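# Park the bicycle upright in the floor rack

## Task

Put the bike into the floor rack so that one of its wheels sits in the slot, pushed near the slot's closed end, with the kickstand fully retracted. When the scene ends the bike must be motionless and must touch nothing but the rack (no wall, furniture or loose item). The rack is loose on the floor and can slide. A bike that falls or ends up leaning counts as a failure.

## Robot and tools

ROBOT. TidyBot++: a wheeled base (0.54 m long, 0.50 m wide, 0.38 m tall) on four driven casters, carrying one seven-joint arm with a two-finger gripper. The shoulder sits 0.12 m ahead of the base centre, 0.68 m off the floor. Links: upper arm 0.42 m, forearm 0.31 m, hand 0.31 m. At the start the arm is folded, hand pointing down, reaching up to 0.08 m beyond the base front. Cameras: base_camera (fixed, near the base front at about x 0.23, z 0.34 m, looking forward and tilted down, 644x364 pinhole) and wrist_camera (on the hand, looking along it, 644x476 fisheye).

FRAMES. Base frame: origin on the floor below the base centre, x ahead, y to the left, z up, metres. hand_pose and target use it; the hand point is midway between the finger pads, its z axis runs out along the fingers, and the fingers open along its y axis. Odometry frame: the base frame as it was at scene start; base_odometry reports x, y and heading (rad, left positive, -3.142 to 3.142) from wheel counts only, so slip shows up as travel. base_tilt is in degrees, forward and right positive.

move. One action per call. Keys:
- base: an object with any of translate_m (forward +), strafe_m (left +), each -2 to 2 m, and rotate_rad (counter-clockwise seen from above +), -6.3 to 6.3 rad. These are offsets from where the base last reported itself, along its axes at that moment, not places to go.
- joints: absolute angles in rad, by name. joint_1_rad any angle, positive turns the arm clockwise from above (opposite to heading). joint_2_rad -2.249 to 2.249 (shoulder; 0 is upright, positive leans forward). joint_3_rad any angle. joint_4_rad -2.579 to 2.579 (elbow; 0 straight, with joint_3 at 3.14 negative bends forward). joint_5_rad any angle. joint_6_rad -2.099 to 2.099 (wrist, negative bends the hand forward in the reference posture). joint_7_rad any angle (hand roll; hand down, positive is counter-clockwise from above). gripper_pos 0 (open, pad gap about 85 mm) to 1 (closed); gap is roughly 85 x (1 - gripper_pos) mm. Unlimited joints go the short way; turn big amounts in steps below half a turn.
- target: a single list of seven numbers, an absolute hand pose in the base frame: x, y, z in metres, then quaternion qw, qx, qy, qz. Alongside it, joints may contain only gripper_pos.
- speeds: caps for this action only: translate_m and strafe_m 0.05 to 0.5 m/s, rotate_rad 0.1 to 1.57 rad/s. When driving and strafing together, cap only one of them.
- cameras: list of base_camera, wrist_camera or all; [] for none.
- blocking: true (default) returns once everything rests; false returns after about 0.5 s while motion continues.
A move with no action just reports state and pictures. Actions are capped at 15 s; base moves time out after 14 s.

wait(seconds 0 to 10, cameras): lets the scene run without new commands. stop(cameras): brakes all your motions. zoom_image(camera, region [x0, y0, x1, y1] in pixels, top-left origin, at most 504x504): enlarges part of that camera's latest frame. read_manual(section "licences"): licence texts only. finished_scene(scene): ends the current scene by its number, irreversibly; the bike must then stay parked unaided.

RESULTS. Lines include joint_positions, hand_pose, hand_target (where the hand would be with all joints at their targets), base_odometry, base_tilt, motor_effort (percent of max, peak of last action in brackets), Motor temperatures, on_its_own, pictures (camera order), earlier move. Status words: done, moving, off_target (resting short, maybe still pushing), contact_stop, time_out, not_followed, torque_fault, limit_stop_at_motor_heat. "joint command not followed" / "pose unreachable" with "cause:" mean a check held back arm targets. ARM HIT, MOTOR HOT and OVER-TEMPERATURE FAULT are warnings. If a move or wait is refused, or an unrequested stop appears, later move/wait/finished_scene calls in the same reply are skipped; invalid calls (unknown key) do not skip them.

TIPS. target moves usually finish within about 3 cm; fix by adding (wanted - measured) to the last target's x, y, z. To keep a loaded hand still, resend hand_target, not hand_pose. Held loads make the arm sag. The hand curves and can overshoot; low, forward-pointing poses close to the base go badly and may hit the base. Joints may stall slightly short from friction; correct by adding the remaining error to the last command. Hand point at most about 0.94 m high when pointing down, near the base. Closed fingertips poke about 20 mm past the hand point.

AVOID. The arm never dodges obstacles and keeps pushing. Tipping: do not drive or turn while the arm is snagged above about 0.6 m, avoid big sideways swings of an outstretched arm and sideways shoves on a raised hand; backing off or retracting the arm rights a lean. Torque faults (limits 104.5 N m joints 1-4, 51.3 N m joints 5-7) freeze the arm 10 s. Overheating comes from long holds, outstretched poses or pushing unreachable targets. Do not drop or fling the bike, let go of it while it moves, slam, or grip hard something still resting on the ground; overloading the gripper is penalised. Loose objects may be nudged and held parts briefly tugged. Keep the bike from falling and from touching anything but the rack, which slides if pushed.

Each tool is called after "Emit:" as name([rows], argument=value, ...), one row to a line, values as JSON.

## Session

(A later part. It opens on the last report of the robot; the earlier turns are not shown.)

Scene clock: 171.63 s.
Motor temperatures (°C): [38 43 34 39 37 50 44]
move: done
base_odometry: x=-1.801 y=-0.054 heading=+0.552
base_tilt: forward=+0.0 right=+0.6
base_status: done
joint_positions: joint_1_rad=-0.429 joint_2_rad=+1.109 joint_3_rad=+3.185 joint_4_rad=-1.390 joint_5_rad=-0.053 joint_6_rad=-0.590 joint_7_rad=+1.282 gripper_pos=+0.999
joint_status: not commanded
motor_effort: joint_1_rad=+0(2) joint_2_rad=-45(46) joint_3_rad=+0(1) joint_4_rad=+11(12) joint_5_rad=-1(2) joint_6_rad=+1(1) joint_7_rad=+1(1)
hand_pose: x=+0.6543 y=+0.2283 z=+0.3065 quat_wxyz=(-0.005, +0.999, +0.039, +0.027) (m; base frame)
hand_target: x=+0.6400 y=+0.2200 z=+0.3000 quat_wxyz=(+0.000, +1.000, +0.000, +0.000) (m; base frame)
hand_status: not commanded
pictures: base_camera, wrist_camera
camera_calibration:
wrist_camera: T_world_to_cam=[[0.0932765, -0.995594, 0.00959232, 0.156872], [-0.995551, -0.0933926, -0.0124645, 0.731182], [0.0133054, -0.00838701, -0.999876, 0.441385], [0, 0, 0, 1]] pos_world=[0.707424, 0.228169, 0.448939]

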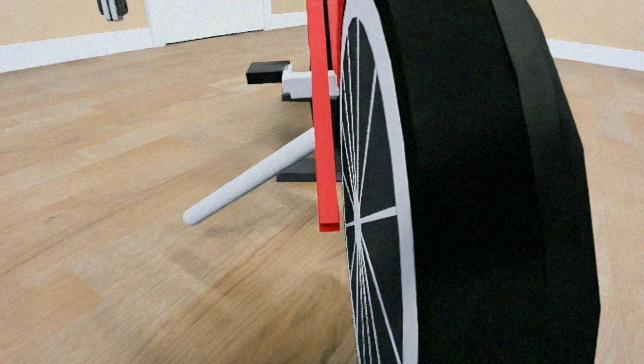

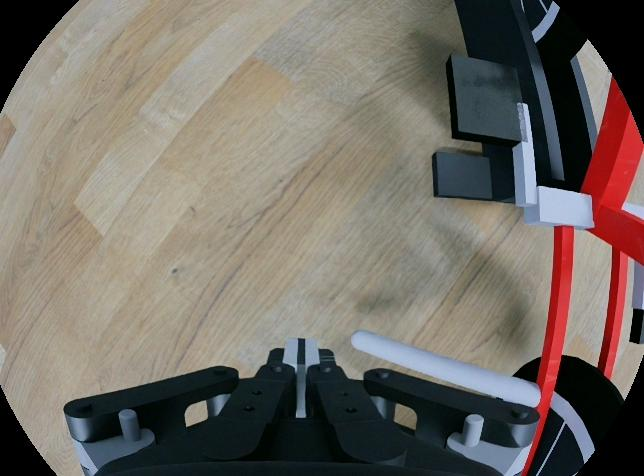

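Emit:
move(target=[0.665, 0.125, 0.20, 0.0, 1.0, 0.0, 0.0], cameras=[])

Emit:
move(target=[0.665, 0.125, 0.06, 0.0, 1.0, 0.0, 0.0], cameras=["base_camera", "wrist_camera"])

Emit:
zoom_image(camera="base_camera", region=[120, 60, 340, 260])

Scene clock: 173.37 s.
Motor temperatures (°C): [38 43 34 39 37 50 44]
move: off_target
base_odometry: x=-1.801 y=-0.054 heading=+0.552
base_tilt: forward=+0.0 right=+0.6
base_status: not commanded
joint_positions: joint_1_rad=-0.241 joint_2_rad=+1.321 joint_3_rad=+3.185 joint_4_rad=-1.324 joint_5_rad=-0.053 joint_6_rad=-0.553 joint_7_rad=+1.357 gripper_pos=+0.999
joint_status: not commanded
motor_effort: joint_1_rad=+0(4) joint_2_rad=-45(49) joint_3_rad=+0(3) joint_4_rad=+8(11) joint_5_rad=-1(2) joint_6_rad=+0(1) joint_7_rad=+1(1)
hand_pose: x=+0.6479 y=+0.1136 z=+0.1986 quat_wxyz=(+0.013, +0.999, -0.015, -0.025) (m; base frame)
hand_target: x=+0.6650 y=+0.1250 z=+0.2000 quat_wxyz=(+0.000, +1.000, +0.000, +0.000) (m; base frame)
hand_status: off_target (0.021 m and 3.7 deg from the pose sent, 0.149 m and 5.5 deg at the start)
pictures: none
No camera images: "cameras" was empty.

Scene clock: 175.07 s.
Motor temperatures (°C): [38 43 34 39 37 50 44]
move: off_target
base_odometry: x=-1.801 y=-0.054 heading=+0.552
base_tilt: forward=+0.0 right=+0.6
base_status: not commanded
joint_positions: joint_1_rad=-0.241 joint_2_rad=+1.640 joint_3_rad=+3.185 joint_4_rad=-1.049 joint_5_rad=-0.053 joint_6_rad=-0.514 joint_7_rad=+1.357 gripper_pos=+0.999
joint_status: not commanded
motor_effort: joint_1_rad=+0(0) joint_2_rad=-45(49) joint_3_rad=+0(1) joint_4_rad=+7(9) joint_5_rad=-1(2) joint_6_rad=-1(1) joint_7_rad=+1(1)
hand_pose: x=+0.6456 y=+0.1132 z=+0.0591 quat_wxyz=(+0.016, +0.999, -0.009, -0.027) (m; base frame)
hand_target: x=+0.6650 y=+0.1250 z=+0.0600 quat_wxyz=(+0.000, +1.000, +0.000, +0.000) (m; base frame)
hand_status: off_target (0.023 m and 3.8 deg from the pose sent, 0.140 m and 3.7 deg at the start)
pictures: base_camera, wrist_camera
camera_calibration:
wrist_camera: T_world_to_cam=[[-0.00141493, -0.998818, 0.048591, 0.104657], [-0.995391, 0.00606605, 0.0957065, 0.690911], [-0.0958881, -0.0482316, -0.994223, 0.26786], [0, 0, 0, 1]] pos_world=[0.71356, 0.113262, 0.195103]

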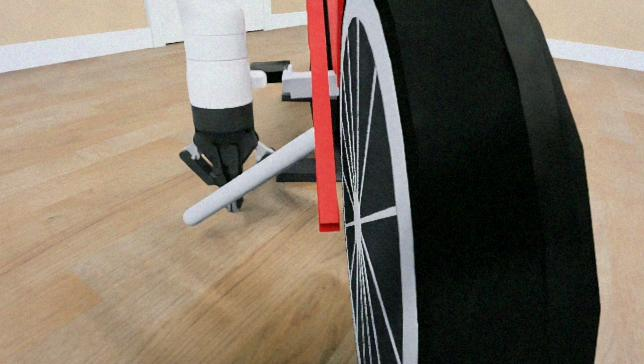

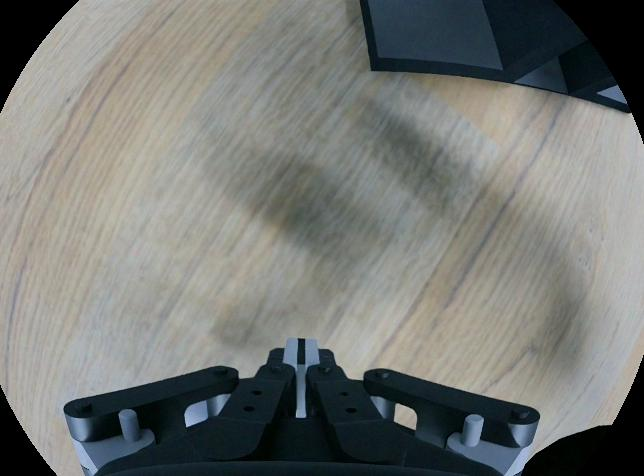

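Scaled by 2.291.

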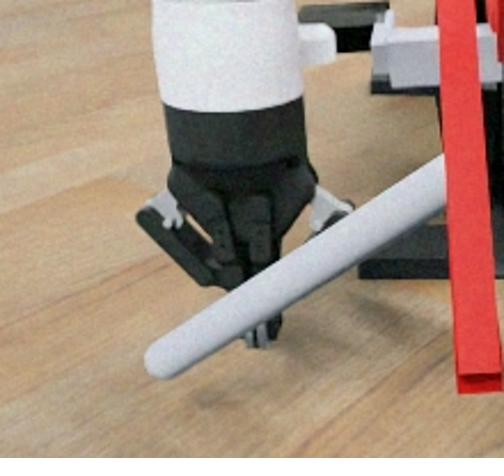

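Emit:
move(target=[0.57, 0.13, 0.05, 0.0, 1.0, 0.0, 0.0], cameras=["base_camera"])

Emit:
move(target=[0.49, 0.13, 0.07, 0.0, 1.0, 0.0, 0.0], cameras=["base_camera", "wrist_camera"])

Scene clock: 176.63 s.
Motor temperatures (°C): [38 43 34 39 37 50 44]
move: off_target
base_odometry: x=-1.801 y=-0.054 heading=+0.552
base_tilt: forward=+0.0 right=+0.6
base_status: not commanded
joint_positions: joint_1_rad=-0.261 joint_2_rad=+1.570 joint_3_rad=+3.184 joint_4_rad=-1.327 joint_5_rad=-0.064 joint_6_rad=-0.162 joint_7_rad=+1.366 gripper_pos=+0.999
joint_status: not commanded
motor_effort: joint_1_rad=-3(4) joint_2_rad=-34(45) joint_3_rad=-3(5) joint_4_rad=-5(8) joint_5_rad=-1(3) joint_6_rad=-7(8) joint_7_rad=+1(1)
hand_pose: x=+0.6298 y=+0.1138 z=+0.0668 quat_wxyz=(+0.005, +0.999, -0.003, +0.044) (m; base frame)
hand_target: x=+0.5700 y=+0.1300 z=+0.0500 quat_wxyz=(+0.000, +1.000, +0.000, +0.000) (m; base frame)
hand_status: off_target (0.064 m and 5.1 deg from the pose sent, 0.078 m and 3.8 deg at the start)
pictures: base_camera

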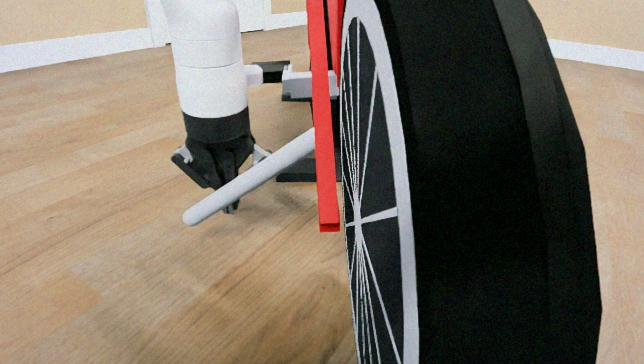

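Scene clock: 178.10 s.
Motor temperatures (°C): [38 43 34 39 37 50 44]
move: off_target
base_odometry: x=-1.801 y=-0.054 heading=+0.552
base_tilt: forward=+0.0 right=+0.6
base_status: not commanded
joint_positions: joint_1_rad=-0.303 joint_2_rad=+1.490 joint_3_rad=+3.149 joint_4_rad=-1.634 joint_5_rad=-0.100 joint_6_rad=+0.080 joint_7_rad=+1.379 gripper_pos=+0.999
joint_status: not commanded
motor_effort: joint_1_rad=-1(3) joint_2_rad=-30(34) joint_3_rad=-2(5) joint_4_rad=-7(14) joint_5_rad=-1(4) joint_6_rad=-6(11) joint_7_rad=+1(2)
hand_pose: x=+0.5548 y=+0.1307 z=+0.0916 quat_wxyz=(-0.007, +0.999, +0.006, +0.048) (m; base frame)
hand_target: x=+0.4900 y=+0.1300 z=+0.0700 quat_wxyz=(+0.000, +1.000, +0.000, +0.000) (m; base frame)
hand_status: off_target (0.068 m and 5.6 deg from the pose sent, 0.141 m and 5.1 deg at the start)
pictures: base_camera, wrist_camera
camera_calibration:
wrist_camera: T_world_to_cam=[[0.0253715, -0.999663, 0.00545761, 0.109615], [-0.998113, -0.0256368, -0.0557922, 0.616821], [0.0559133, -0.00403178, -0.998427, 0.202694], [0, 0, 0, 1]] pos_world=[0.601543, 0.126209, 0.236191]

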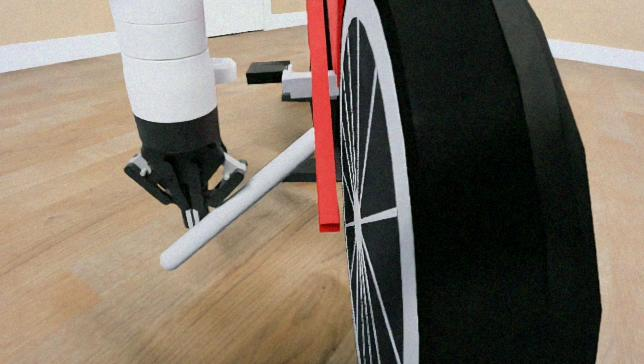

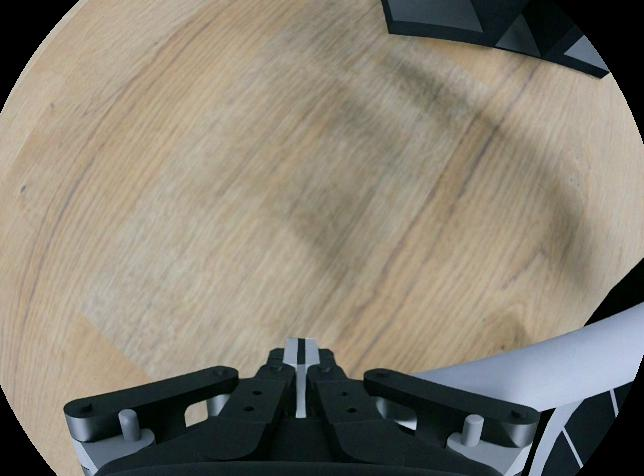

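Emit:
move(target=[0.43, 0.12, 0.10, 0.0, 1.0, 0.0, 0.0], cameras=["base_camera", "wrist_camera"])

Scene clock: 179.73 s.
Motor temperatures (°C): [38 43 34 39 37 50 44]
move: off_target
base_odometry: x=-1.801 y=-0.054 heading=+0.552
base_tilt: forward=+0.0 right=+0.6
base_status: not commanded
joint_positions: joint_1_rad=-0.316 joint_2_rad=+1.488 joint_3_rad=+3.103 joint_4_rad=-1.924 joint_5_rad=-0.100 joint_6_rad=+0.221 joint_7_rad=+1.379 gripper_pos=+0.999
joint_status: not commanded
motor_effort: joint_1_rad=+1(1) joint_2_rad=-31(32) joint_3_rad=+0(2) joint_4_rad=-2(10) joint_5_rad=-1(2) joint_6_rad=+1(7) joint_7_rad=+1(1)
hand_pose: x=+0.4174 y=+0.1163 z=+0.1036 quat_wxyz=(+0.000, +1.000, +0.016, -0.026) (m; base frame)
hand_target: x=+0.4300 y=+0.1200 z=+0.1000 quat_wxyz=(+0.000, +1.000, +0.000, +0.000) (m; base frame)
hand_status: off_target (0.014 m and 3.5 deg from the pose sent, 0.126 m and 5.6 deg at the start)
pictures: base_camera, wrist_camera
camera_calibration:
wrist_camera: T_world_to_cam=[[0.0476835, -0.998745, 0.0153322, 0.0882537], [-0.994519, -0.0460406, 0.0938719, 0.465342], [-0.0930482, -0.0197243, -0.995466, 0.286039], [0, 0, 0, 1]] pos_world=[0.485198, 0.115209, 0.239706]

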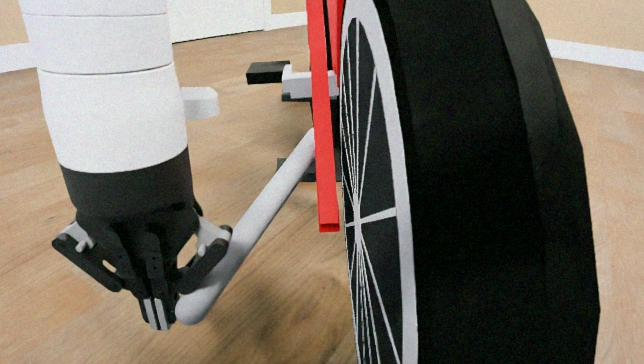

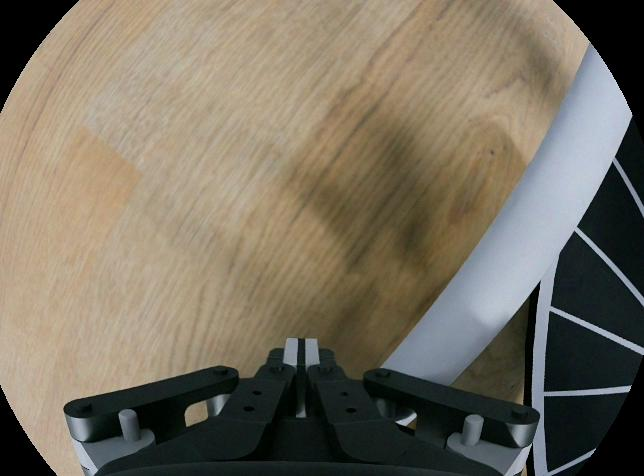

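Emit:
move(target=[0.46, 0.06, 0.12, 0.0, 1.0, 0.0, 0.0], cameras=["base_camera", "wrist_camera"])

Scene clock: 182.67 s.
Motor temperatures (°C): [38 43 34 39 37 50 44]
move: off_target
base_odometry: x=-1.801 y=-0.054 heading=+0.552
base_tilt: forward=+0.0 right=+0.6
base_status: not commanded
joint_positions: joint_1_rad=-0.203 joint_2_rad=+1.449 joint_3_rad=+3.077 joint_4_rad=-1.964 joint_5_rad=-0.100 joint_6_rad=+0.220 joint_7_rad=+1.431 gripper_pos=+0.999
joint_status: not commanded
motor_effort: joint_1_rad=+6(6) joint_2_rad=-30(32) joint_3_rad=+9(10) joint_4_rad=+4(4) joint_5_rad=-1(3) joint_6_rad=+6(6) joint_7_rad=+1(2)
hand_pose: x=+0.4226 y=+0.0966 z=+0.1210 quat_wxyz=(-0.015, +0.999, -0.012, -0.030) (m; base frame)
hand_target: x=+0.4600 y=+0.0600 z=+0.1200 quat_wxyz=(+0.000, +1.000, +0.000, +0.000) (m; base frame)
hand_status: off_target (0.052 m and 4.1 deg from the pose sent, 0.073 m and 3.5 deg at the start)
pictures: base_camera, wrist_camera
camera_calibration:
wrist_camera: T_world_to_cam=[[-0.00822895, -0.999885, -0.0127221, 0.0951735], [-0.994821, 0.00689705, 0.101404, 0.462123], [-0.101305, 0.0134907, -0.994764, 0.303592], [0, 0, 0, 1]] pos_world=[0.491268, 0.0878796, 0.256352]

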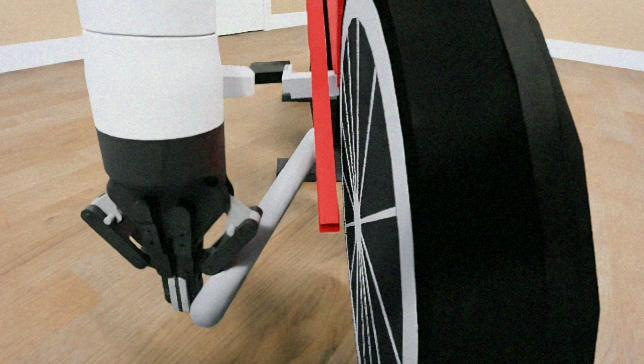

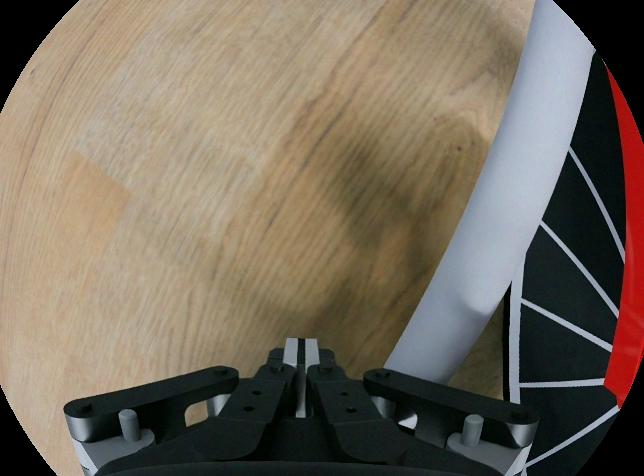

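Emit:
move(target=[0.48, 0.0, 0.15, 0.0, 1.0, 0.0, 0.0], cameras=["base_camera", "wrist_camera"])

Scene clock: 183.83 s.
Motor temperatures (°C): [38 43 34 39 37 50 44]
move: off_target
base_odometry: x=-1.801 y=-0.054 heading=+0.552
base_tilt: forward=+0.0 right=+0.6
base_status: not commanded
joint_positions: joint_1_rad=-0.060 joint_2_rad=+1.372 joint_3_rad=+3.078 joint_4_rad=-1.965 joint_5_rad=-0.048 joint_6_rad=+0.187 joint_7_rad=+1.514 gripper_pos=+0.999
joint_status: not commanded
motor_effort: joint_1_rad=+9(14) joint_2_rad=-36(37) joint_3_rad=+12(29) joint_4_rad=+0(7) joint_5_rad=-3(5) joint_6_rad=+3(8) joint_7_rad=+1(2)
hand_pose: x=+0.4645 y=+0.0571 z=+0.1472 quat_wxyz=(-0.026, +1.000, -0.015, -0.006) (m; base frame)
hand_target: x=+0.4800 y=+0.0000 z=+0.1500 quat_wxyz=(+0.000, +1.000, +0.000, +0.000) (m; base frame)
hand_status: off_target (0.059 m and 3.6 deg from the pose sent, 0.116 m and 4.1 deg at the start)
pictures: base_camera, wrist_camera
camera_calibration:
wrist_camera: T_world_to_cam=[[-0.0159239, -0.999271, -0.0346948, 0.0631413], [-0.998438, 0.014033, 0.0540798, 0.509655], [-0.0535535, 0.0355018, -0.997934, 0.311488], [0, 0, 0, 1]] pos_world=[0.526546, 0.0448849, 0.285473]

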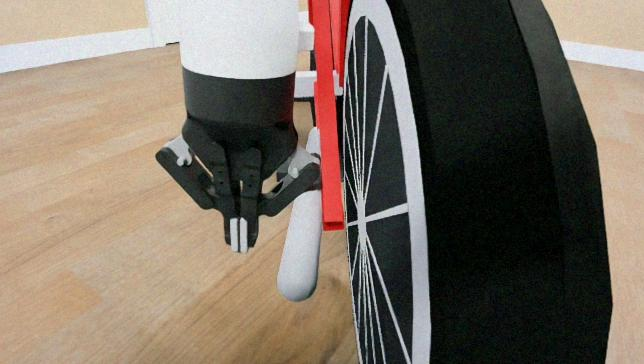

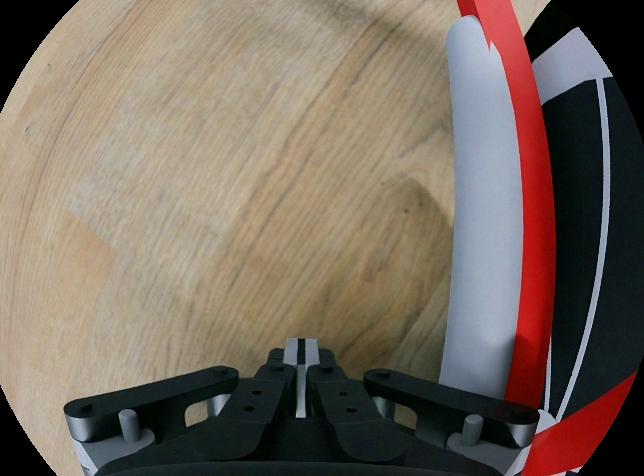

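Emit:
move(target=[0.47, 0.16, 0.17, 0.0, 1.0, 0.0, 0.0], cameras=["base_camera", "wrist_camera"])

Emit:
zoom_image(camera="base_camera", region=[240, 60, 460, 364])

Scene clock: 185.50 s.
Motor temperatures (°C): [38 43 34 39 37 50 44]
move: off_target
base_odometry: x=-1.801 y=-0.054 heading=+0.552
base_tilt: forward=+0.0 right=+0.6
base_status: not commanded
joint_positions: joint_1_rad=-0.406 joint_2_rad=+1.329 joint_3_rad=+3.132 joint_4_rad=-1.918 joint_5_rad=-0.147 joint_6_rad=+0.116 joint_7_rad=+1.413 gripper_pos=+0.999
joint_status: not commanded
motor_effort: joint_1_rad=+0(9) joint_2_rad=-35(39) joint_3_rad=-1(13) joint_4_rad=-2(3) joint_5_rad=+0(3) joint_6_rad=+0(3) joint_7_rad=+1(1)
hand_pose: x=+0.4660 y=+0.1512 z=+0.1588 quat_wxyz=(+0.002, +0.999, +0.052, +0.006) (m; base frame)
hand_target: x=+0.4700 y=+0.1600 z=+0.1700 quat_wxyz=(+0.000, +1.000, +0.000, +0.000) (m; base frame)
hand_status: off_target (0.015 m and 6.0 deg from the pose sent, 0.106 m and 3.6 deg at the start)
pictures: base_camera, wrist_camera
camera_calibration:
wrist_camera: T_world_to_cam=[[0.119384, -0.992606, 0.021931, 0.0845312], [-0.992472, -0.118702, 0.030137, 0.530277], [-0.0273109, -0.0253638, -0.999305, 0.316991], [0, 0, 0, 1]] pos_world=[0.524851, 0.154891, 0.298936]

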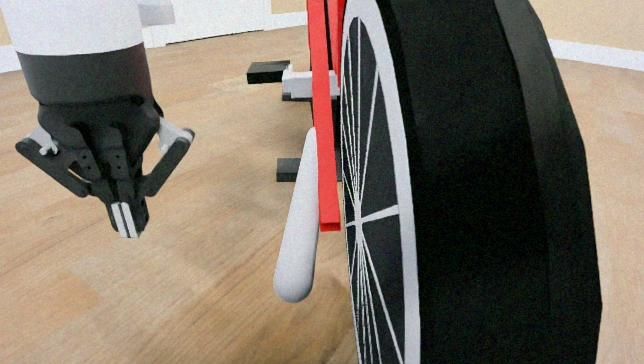

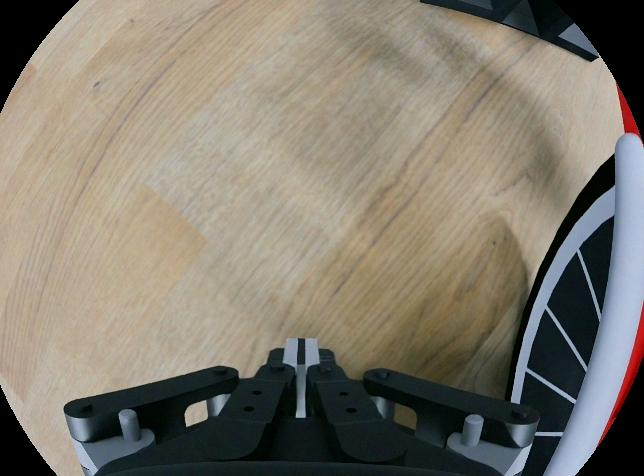

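Scaled by 1.658.

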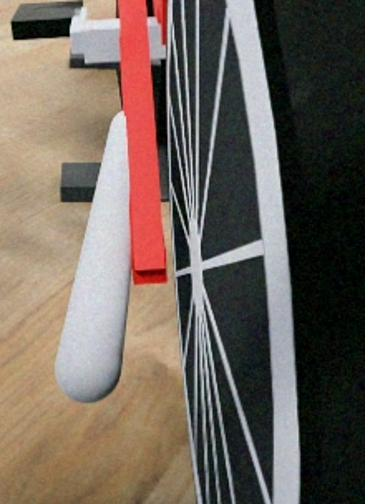

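Emit:
move(target=[0.44, 0.10, 0.13, 0.0, 1.0, 0.0, 0.0], cameras=[])

Emit:
move(target=[0.44, 0.02, 0.13, 0.0, 1.0, 0.0, 0.0], cameras=["base_camera", "wrist_camera"])

Scene clock: 186.77 s.
Motor temperatures (°C): [38 43 34 39 37 50 44]
move: off_target
base_odometry: x=-1.801 y=-0.054 heading=+0.552
base_tilt: forward=+0.0 right=+0.6
base_status: not commanded
joint_positions: joint_1_rad=-0.272 joint_2_rad=+1.412 joint_3_rad=+3.120 joint_4_rad=-1.973 joint_5_rad=-0.147 joint_6_rad=+0.213 joint_7_rad=+1.413 gripper_pos=+0.999
joint_status: not commanded
motor_effort: joint_1_rad=+0(2) joint_2_rad=-33(36) joint_3_rad=-1(3) joint_4_rad=-4(4) joint_5_rad=-2(2) joint_6_rad=+0(1) joint_7_rad=+0(1)
hand_pose: x=+0.4357 y=+0.0927 z=+0.1325 quat_wxyz=(+0.009, +1.000, -0.013, -0.014) (m; base frame)
hand_target: x=+0.4400 y=+0.1000 z=+0.1300 quat_wxyz=(+0.000, +1.000, +0.000, +0.000) (m; base frame)
hand_status: off_target (0.009 m and 2.4 deg from the pose sent, 0.064 m and 6.0 deg at the start)
pictures: none
No camera images: "cameras" was empty.

Scene clock: 187.97 s.
Motor temperatures (°C): [38 43 34 39 37 50 44]
move: off_target
base_odometry: x=-1.801 y=-0.054 heading=+0.552
base_tilt: forward=+0.0 right=+0.6
base_status: not commanded
joint_positions: joint_1_rad=-0.113 joint_2_rad=+1.409 joint_3_rad=+3.084 joint_4_rad=-2.006 joint_5_rad=-0.070 joint_6_rad=+0.256 joint_7_rad=+1.485 gripper_pos=+0.999
joint_status: not commanded
motor_effort: joint_1_rad=+7(7) joint_2_rad=-27(33) joint_3_rad=+11(14) joint_4_rad=-5(5) joint_5_rad=-3(5) joint_6_rad=+0(1) joint_7_rad=+1(1)
hand_pose: x=+0.4383 y=+0.0659 z=+0.1370 quat_wxyz=(-0.018, +1.000, -0.016, -0.011) (m; base frame)
hand_target: x=+0.4400 y=+0.0200 z=+0.1300 quat_wxyz=(+0.000, +1.000, +0.000, +0.000) (m; base frame)
hand_status: off_target (0.046 m and 3.1 deg from the pose sent, 0.073 m and 2.4 deg at the start)
pictures: base_camera, wrist_camera
camera_calibration:
wrist_camera: T_world_to_cam=[[-0.0167864, -0.99969, -0.0183709, 0.0693312], [-0.997819, 0.0155763, 0.0641387, 0.482126], [-0.0638327, 0.0194075, -0.997772, 0.305149], [0, 0, 0, 1]] pos_world=[0.501717, 0.0558778, 0.27482]

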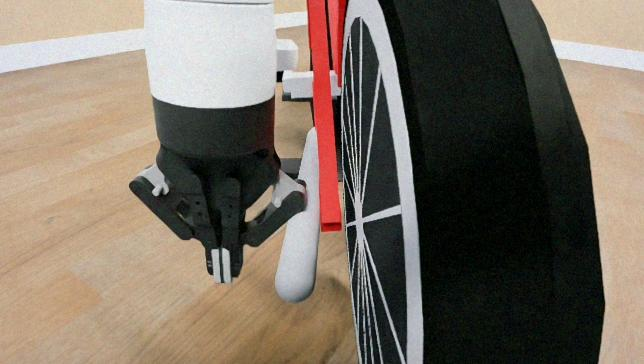

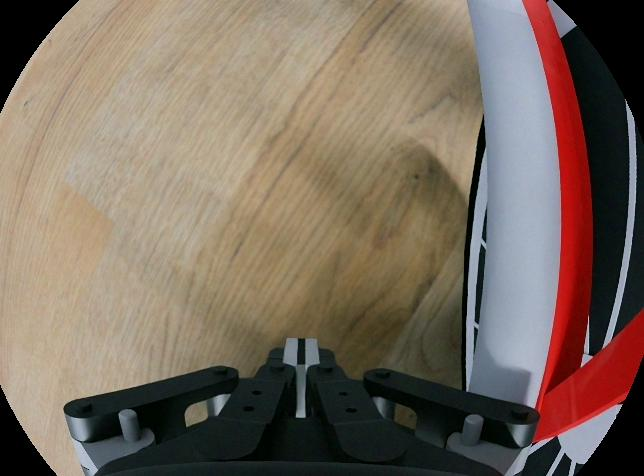

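Emit:
move(target=[0.44, 0.16, 0.14, 0.0, 1.0, 0.0, 0.0], cameras=[])

Emit:
move(target=[0.45, 0.22, 0.45, 0.0, 1.0, 0.0, 0.0], cameras=["base_camera", "wrist_camera"])

Emit:
move(base={"translate_m": 0.02}, speeds={"translate_m": 0.05}, cameras=["base_camera"])

Emit:
move(base={"translate_m": 0.02}, speeds={"translate_m": 0.05}, cameras=["base_camera", "wrist_camera"])

Scene clock: 189.60 s.
Motor temperatures (°C): [38 43 34 39 37 50 44]
move: off_target
base_odometry: x=-1.801 y=-0.054 heading=+0.552
base_tilt: forward=+0.0 right=+0.6
base_status: not commanded
joint_positions: joint_1_rad=-0.418 joint_2_rad=+1.408 joint_3_rad=+3.108 joint_4_rad=-1.947 joint_5_rad=-0.157 joint_6_rad=+0.228 joint_7_rad=+1.404 gripper_pos=+0.999
joint_status: not commanded
motor_effort: joint_1_rad=+0(7) joint_2_rad=-34(34) joint_3_rad=-2(10) joint_4_rad=-4(6) joint_5_rad=-1(3) joint_6_rad=+0(1) joint_7_rad=+0(1)
hand_pose: x=+0.4368 y=+0.1522 z=+0.1319 quat_wxyz=(-0.001, +0.999, +0.051, +0.006) (m; base frame)
hand_target: x=+0.4400 y=+0.1600 z=+0.1400 quat_wxyz=(+0.000, +1.000, +0.000, +0.000) (m; base frame)
hand_status: off_target (0.012 m and 5.9 deg from the pose sent, 0.094 m and 3.1 deg at the start)
pictures: none
No camera images: "cameras" was empty.

Scene clock: 191.97 s.
Motor temperatures (°C): [38 43 34 39 37 50 44]
move: off_target
base_odometry: x=-1.801 y=-0.054 heading=+0.552
base_tilt: forward=+0.0 right=+0.6
base_status: not commanded
joint_positions: joint_1_rad=-0.608 joint_2_rad=+0.618 joint_3_rad=+3.181 joint_4_rad=-1.995 joint_5_rad=-0.128 joint_6_rad=-0.490 joint_7_rad=+1.095 gripper_pos=+0.999
joint_status: not commanded
motor_effort: joint_1_rad=+0(1) joint_2_rad=-31(37) joint_3_rad=+0(2) joint_4_rad=+9(9) joint_5_rad=-2(2) joint_6_rad=+0(1) joint_7_rad=+1(1)
hand_pose: x=+0.4596 y=+0.2387 z=+0.4423 quat_wxyz=(-0.027, +1.000, -0.005, +0.007) (m; base frame)
hand_target: x=+0.4500 y=+0.2200 z=+0.4500 quat_wxyz=(+0.000, +1.000, +0.000, +0.000) (m; base frame)
hand_status: off_target (0.022 m and 3.3 deg from the pose sent, 0.326 m and 5.9 deg at the start)
pictures: base_camera, wrist_camera
camera_calibration:
wrist_camera: T_world_to_cam=[[0.00475063, -0.99932, -0.0365773, 0.246126], [-0.999638, -0.00571479, 0.0263004, 0.503754], [-0.0264916, 0.0364391, -0.998985, 0.58707], [0, 0, 0, 1]] pos_world=[0.517955, 0.227445, 0.582228]

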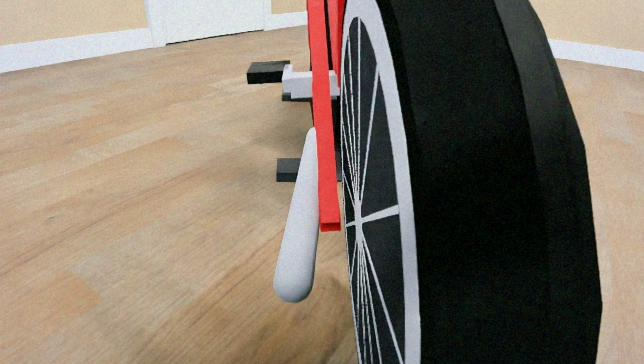

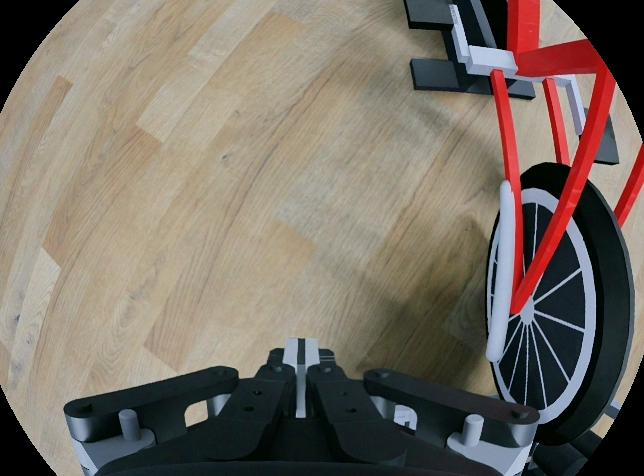

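Scene clock: 192.83 s.
Motor temperatures (°C): [38 43 34 39 37 50 44]
move: done
base_odometry: x=-1.784 y=-0.044 heading=+0.552
base_tilt: forward=+0.0 right=+0.6
base_status: done
joint_positions: joint_1_rad=-0.611 joint_2_rad=+0.617 joint_3_rad=+3.183 joint_4_rad=-1.998 joint_5_rad=-0.128 joint_6_rad=-0.493 joint_7_rad=+1.095 gripper_pos=+0.999
joint_status: not commanded
motor_effort: joint_1_rad=+0(2) joint_2_rad=-30(31) joint_3_rad=+0(1) joint_4_rad=+9(10) joint_5_rad=-2(2) joint_6_rad=+0(1) joint_7_rad=+1(1)
hand_pose: x=+0.4576 y=+0.2377 z=+0.4422 quat_wxyz=(-0.025, +1.000, -0.005, +0.006) (m; base frame)
hand_target: x=+0.4500 y=+0.2200 z=+0.4500 quat_wxyz=(+0.000, +1.000, +0.000, +0.000) (m; base frame)
hand_status: not commanded
pictures: base_camera

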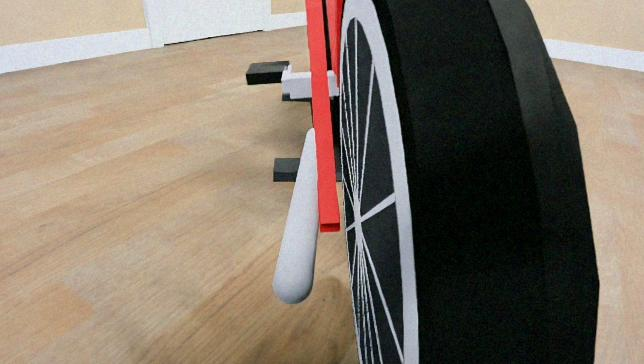

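Scene clock: 193.70 s.
Motor temperatures (°C): [38 43 34 39 37 50 44]
move: done
base_odometry: x=-1.767 y=-0.033 heading=+0.552
base_tilt: forward=+0.0 right=+0.6
base_status: done
joint_positions: joint_1_rad=-0.613 joint_2_rad=+0.616 joint_3_rad=+3.184 joint_4_rad=-1.999 joint_5_rad=-0.127 joint_6_rad=-0.495 joint_7_rad=+1.095 gripper_pos=+0.999
joint_status: not commanded
motor_effort: joint_1_rad=+0(2) joint_2_rad=-30(32) joint_3_rad=+0(1) joint_4_rad=+9(10) joint_5_rad=-1(2) joint_6_rad=+0(1) joint_7_rad=+0(1)
hand_pose: x=+0.4566 y=+0.2373 z=+0.4422 quat_wxyz=(-0.025, +1.000, -0.004, +0.005) (m; base frame)
hand_target: x=+0.4500 y=+0.2200 z=+0.4500 quat_wxyz=(+0.000, +1.000, +0.000, +0.000) (m; base frame)
hand_status: not commanded
pictures: base_camera, wrist_camera
camera_calibration:
wrist_camera: T_world_to_cam=[[0.0065217, -0.999485, -0.0314283, 0.241629], [-0.999491, -0.00749692, 0.0310129, 0.499041], [-0.0312325, 0.03121, -0.999025, 0.59041], [0, 0, 0, 1]] pos_world=[0.515651, 0.226819, 0.581951]

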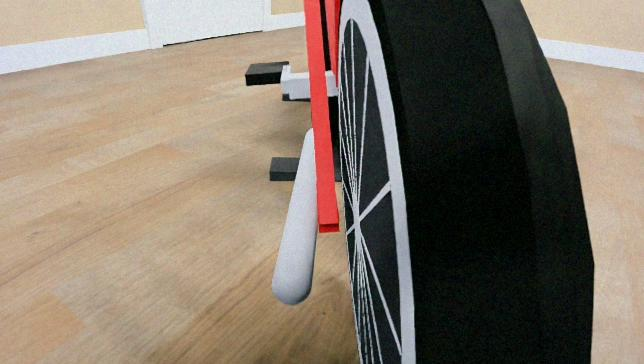

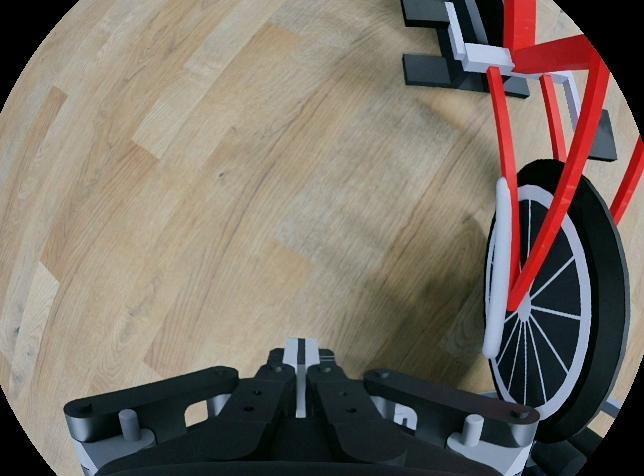

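Emit:
move(base={"translate_m": -0.12}, speeds={"translate_m": 0.08}, cameras=["base_camera"])

Emit:
move(base={"translate_m": -0.35, "strafe_m": 0.3}, speeds={"translate_m": 0.4}, cameras=["base_camera"])

Scene clock: 195.77 s.
Motor temperatures (°C): [38 43 34 39 37 50 44]
move: done
base_odometry: x=-1.869 y=-0.096 heading=+0.553
base_tilt: forward=+0.0 right=+0.6
base_status: done
joint_positions: joint_1_rad=-0.616 joint_2_rad=+0.615 joint_3_rad=+3.186 joint_4_rad=-2.002 joint_5_rad=-0.127 joint_6_rad=-0.497 joint_7_rad=+1.094 gripper_pos=+0.999
joint_status: not commanded
motor_effort: joint_1_rad=-1(2) joint_2_rad=-30(33) joint_3_rad=+0(1) joint_4_rad=+9(10) joint_5_rad=-2(2) joint_6_rad=+0(1) joint_7_rad=+1(1)
hand_pose: x=+0.4547 y=+0.2367 z=+0.4422 quat_wxyz=(-0.023, +1.000, -0.003, +0.004) (m; base frame)
hand_target: x=+0.4500 y=+0.2200 z=+0.4500 quat_wxyz=(+0.000, +1.000, +0.000, +0.000) (m; base frame)
hand_status: not commanded
pictures: base_camera

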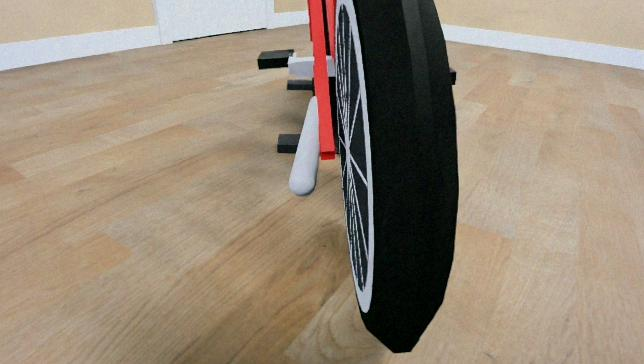

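Scene clock: 198.07 s.
Motor temperatures (°C): [38 43 34 39 37 50 44]
move: done
base_odometry: x=-2.325 y=-0.025 heading=+0.554
base_tilt: forward=+0.0 right=+0.6
base_status: done
joint_positions: joint_1_rad=-0.622 joint_2_rad=+0.615 joint_3_rad=+3.189 joint_4_rad=-2.002 joint_5_rad=-0.126 joint_6_rad=-0.497 joint_7_rad=+1.094 gripper_pos=+0.999
joint_status: not commanded
motor_effort: joint_1_rad=+0(2) joint_2_rad=-30(31) joint_3_rad=+0(2) joint_4_rad=+8(9) joint_5_rad=-1(2) joint_6_rad=+0(1) joint_7_rad=+0(1)
hand_pose: x=+0.4543 y=+0.2373 z=+0.4421 quat_wxyz=(-0.022, +1.000, -0.001, +0.004) (m; base frame)
hand_target: x=+0.4500 y=+0.2200 z=+0.4500 quat_wxyz=(+0.000, +1.000, +0.000, +0.000) (m; base frame)
hand_status: not commanded
pictures: base_camera

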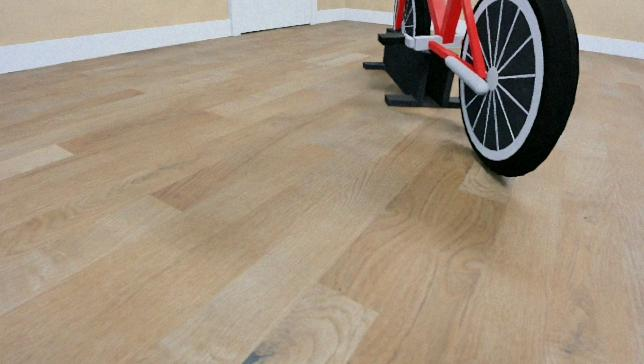

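Emit:
zoom_image(camera="base_camera", region=[340, 0, 600, 200])

Scaled by 1.938.

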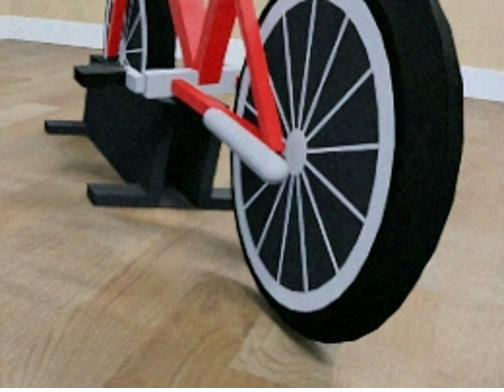

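Emit:
move(base={"translate_m": 1.2, "strafe_m": 0.75, "rotate_rad": -1.57}, cameras=["base_camera"])

Scene clock: 202.70 s.
Motor temperatures (°C): [38 43 34 39 37 50 44]
move: done
base_odometry: x=-1.699 y=+1.244 heading=-1.016
base_tilt: forward=+0.0 right=+0.6
base_status: done
joint_positions: joint_1_rad=-0.625 joint_2_rad=+0.615 joint_3_rad=+3.194 joint_4_rad=-2.002 joint_5_rad=-0.124 joint_6_rad=-0.498 joint_7_rad=+1.094 gripper_pos=+0.999
joint_status: not commanded
motor_effort: joint_1_rad=+0(3) joint_2_rad=-30(31) joint_3_rad=+0(3) joint_4_rad=+8(10) joint_5_rad=-1(3) joint_6_rad=+0(1) joint_7_rad=+1(1)
hand_pose: x=+0.4544 y=+0.2361 z=+0.4422 quat_wxyz=(-0.020, +1.000, -0.001, +0.005) (m; base frame)
hand_target: x=+0.4500 y=+0.2200 z=+0.4500 quat_wxyz=(+0.000, +1.000, +0.000, +0.000) (m; base frame)
hand_status: not commanded
pictures: base_camera

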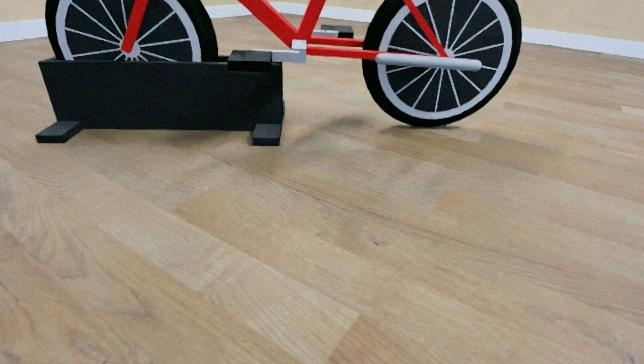

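Emit:
finished_scene(scene=2)

The scene is finished: the task was done.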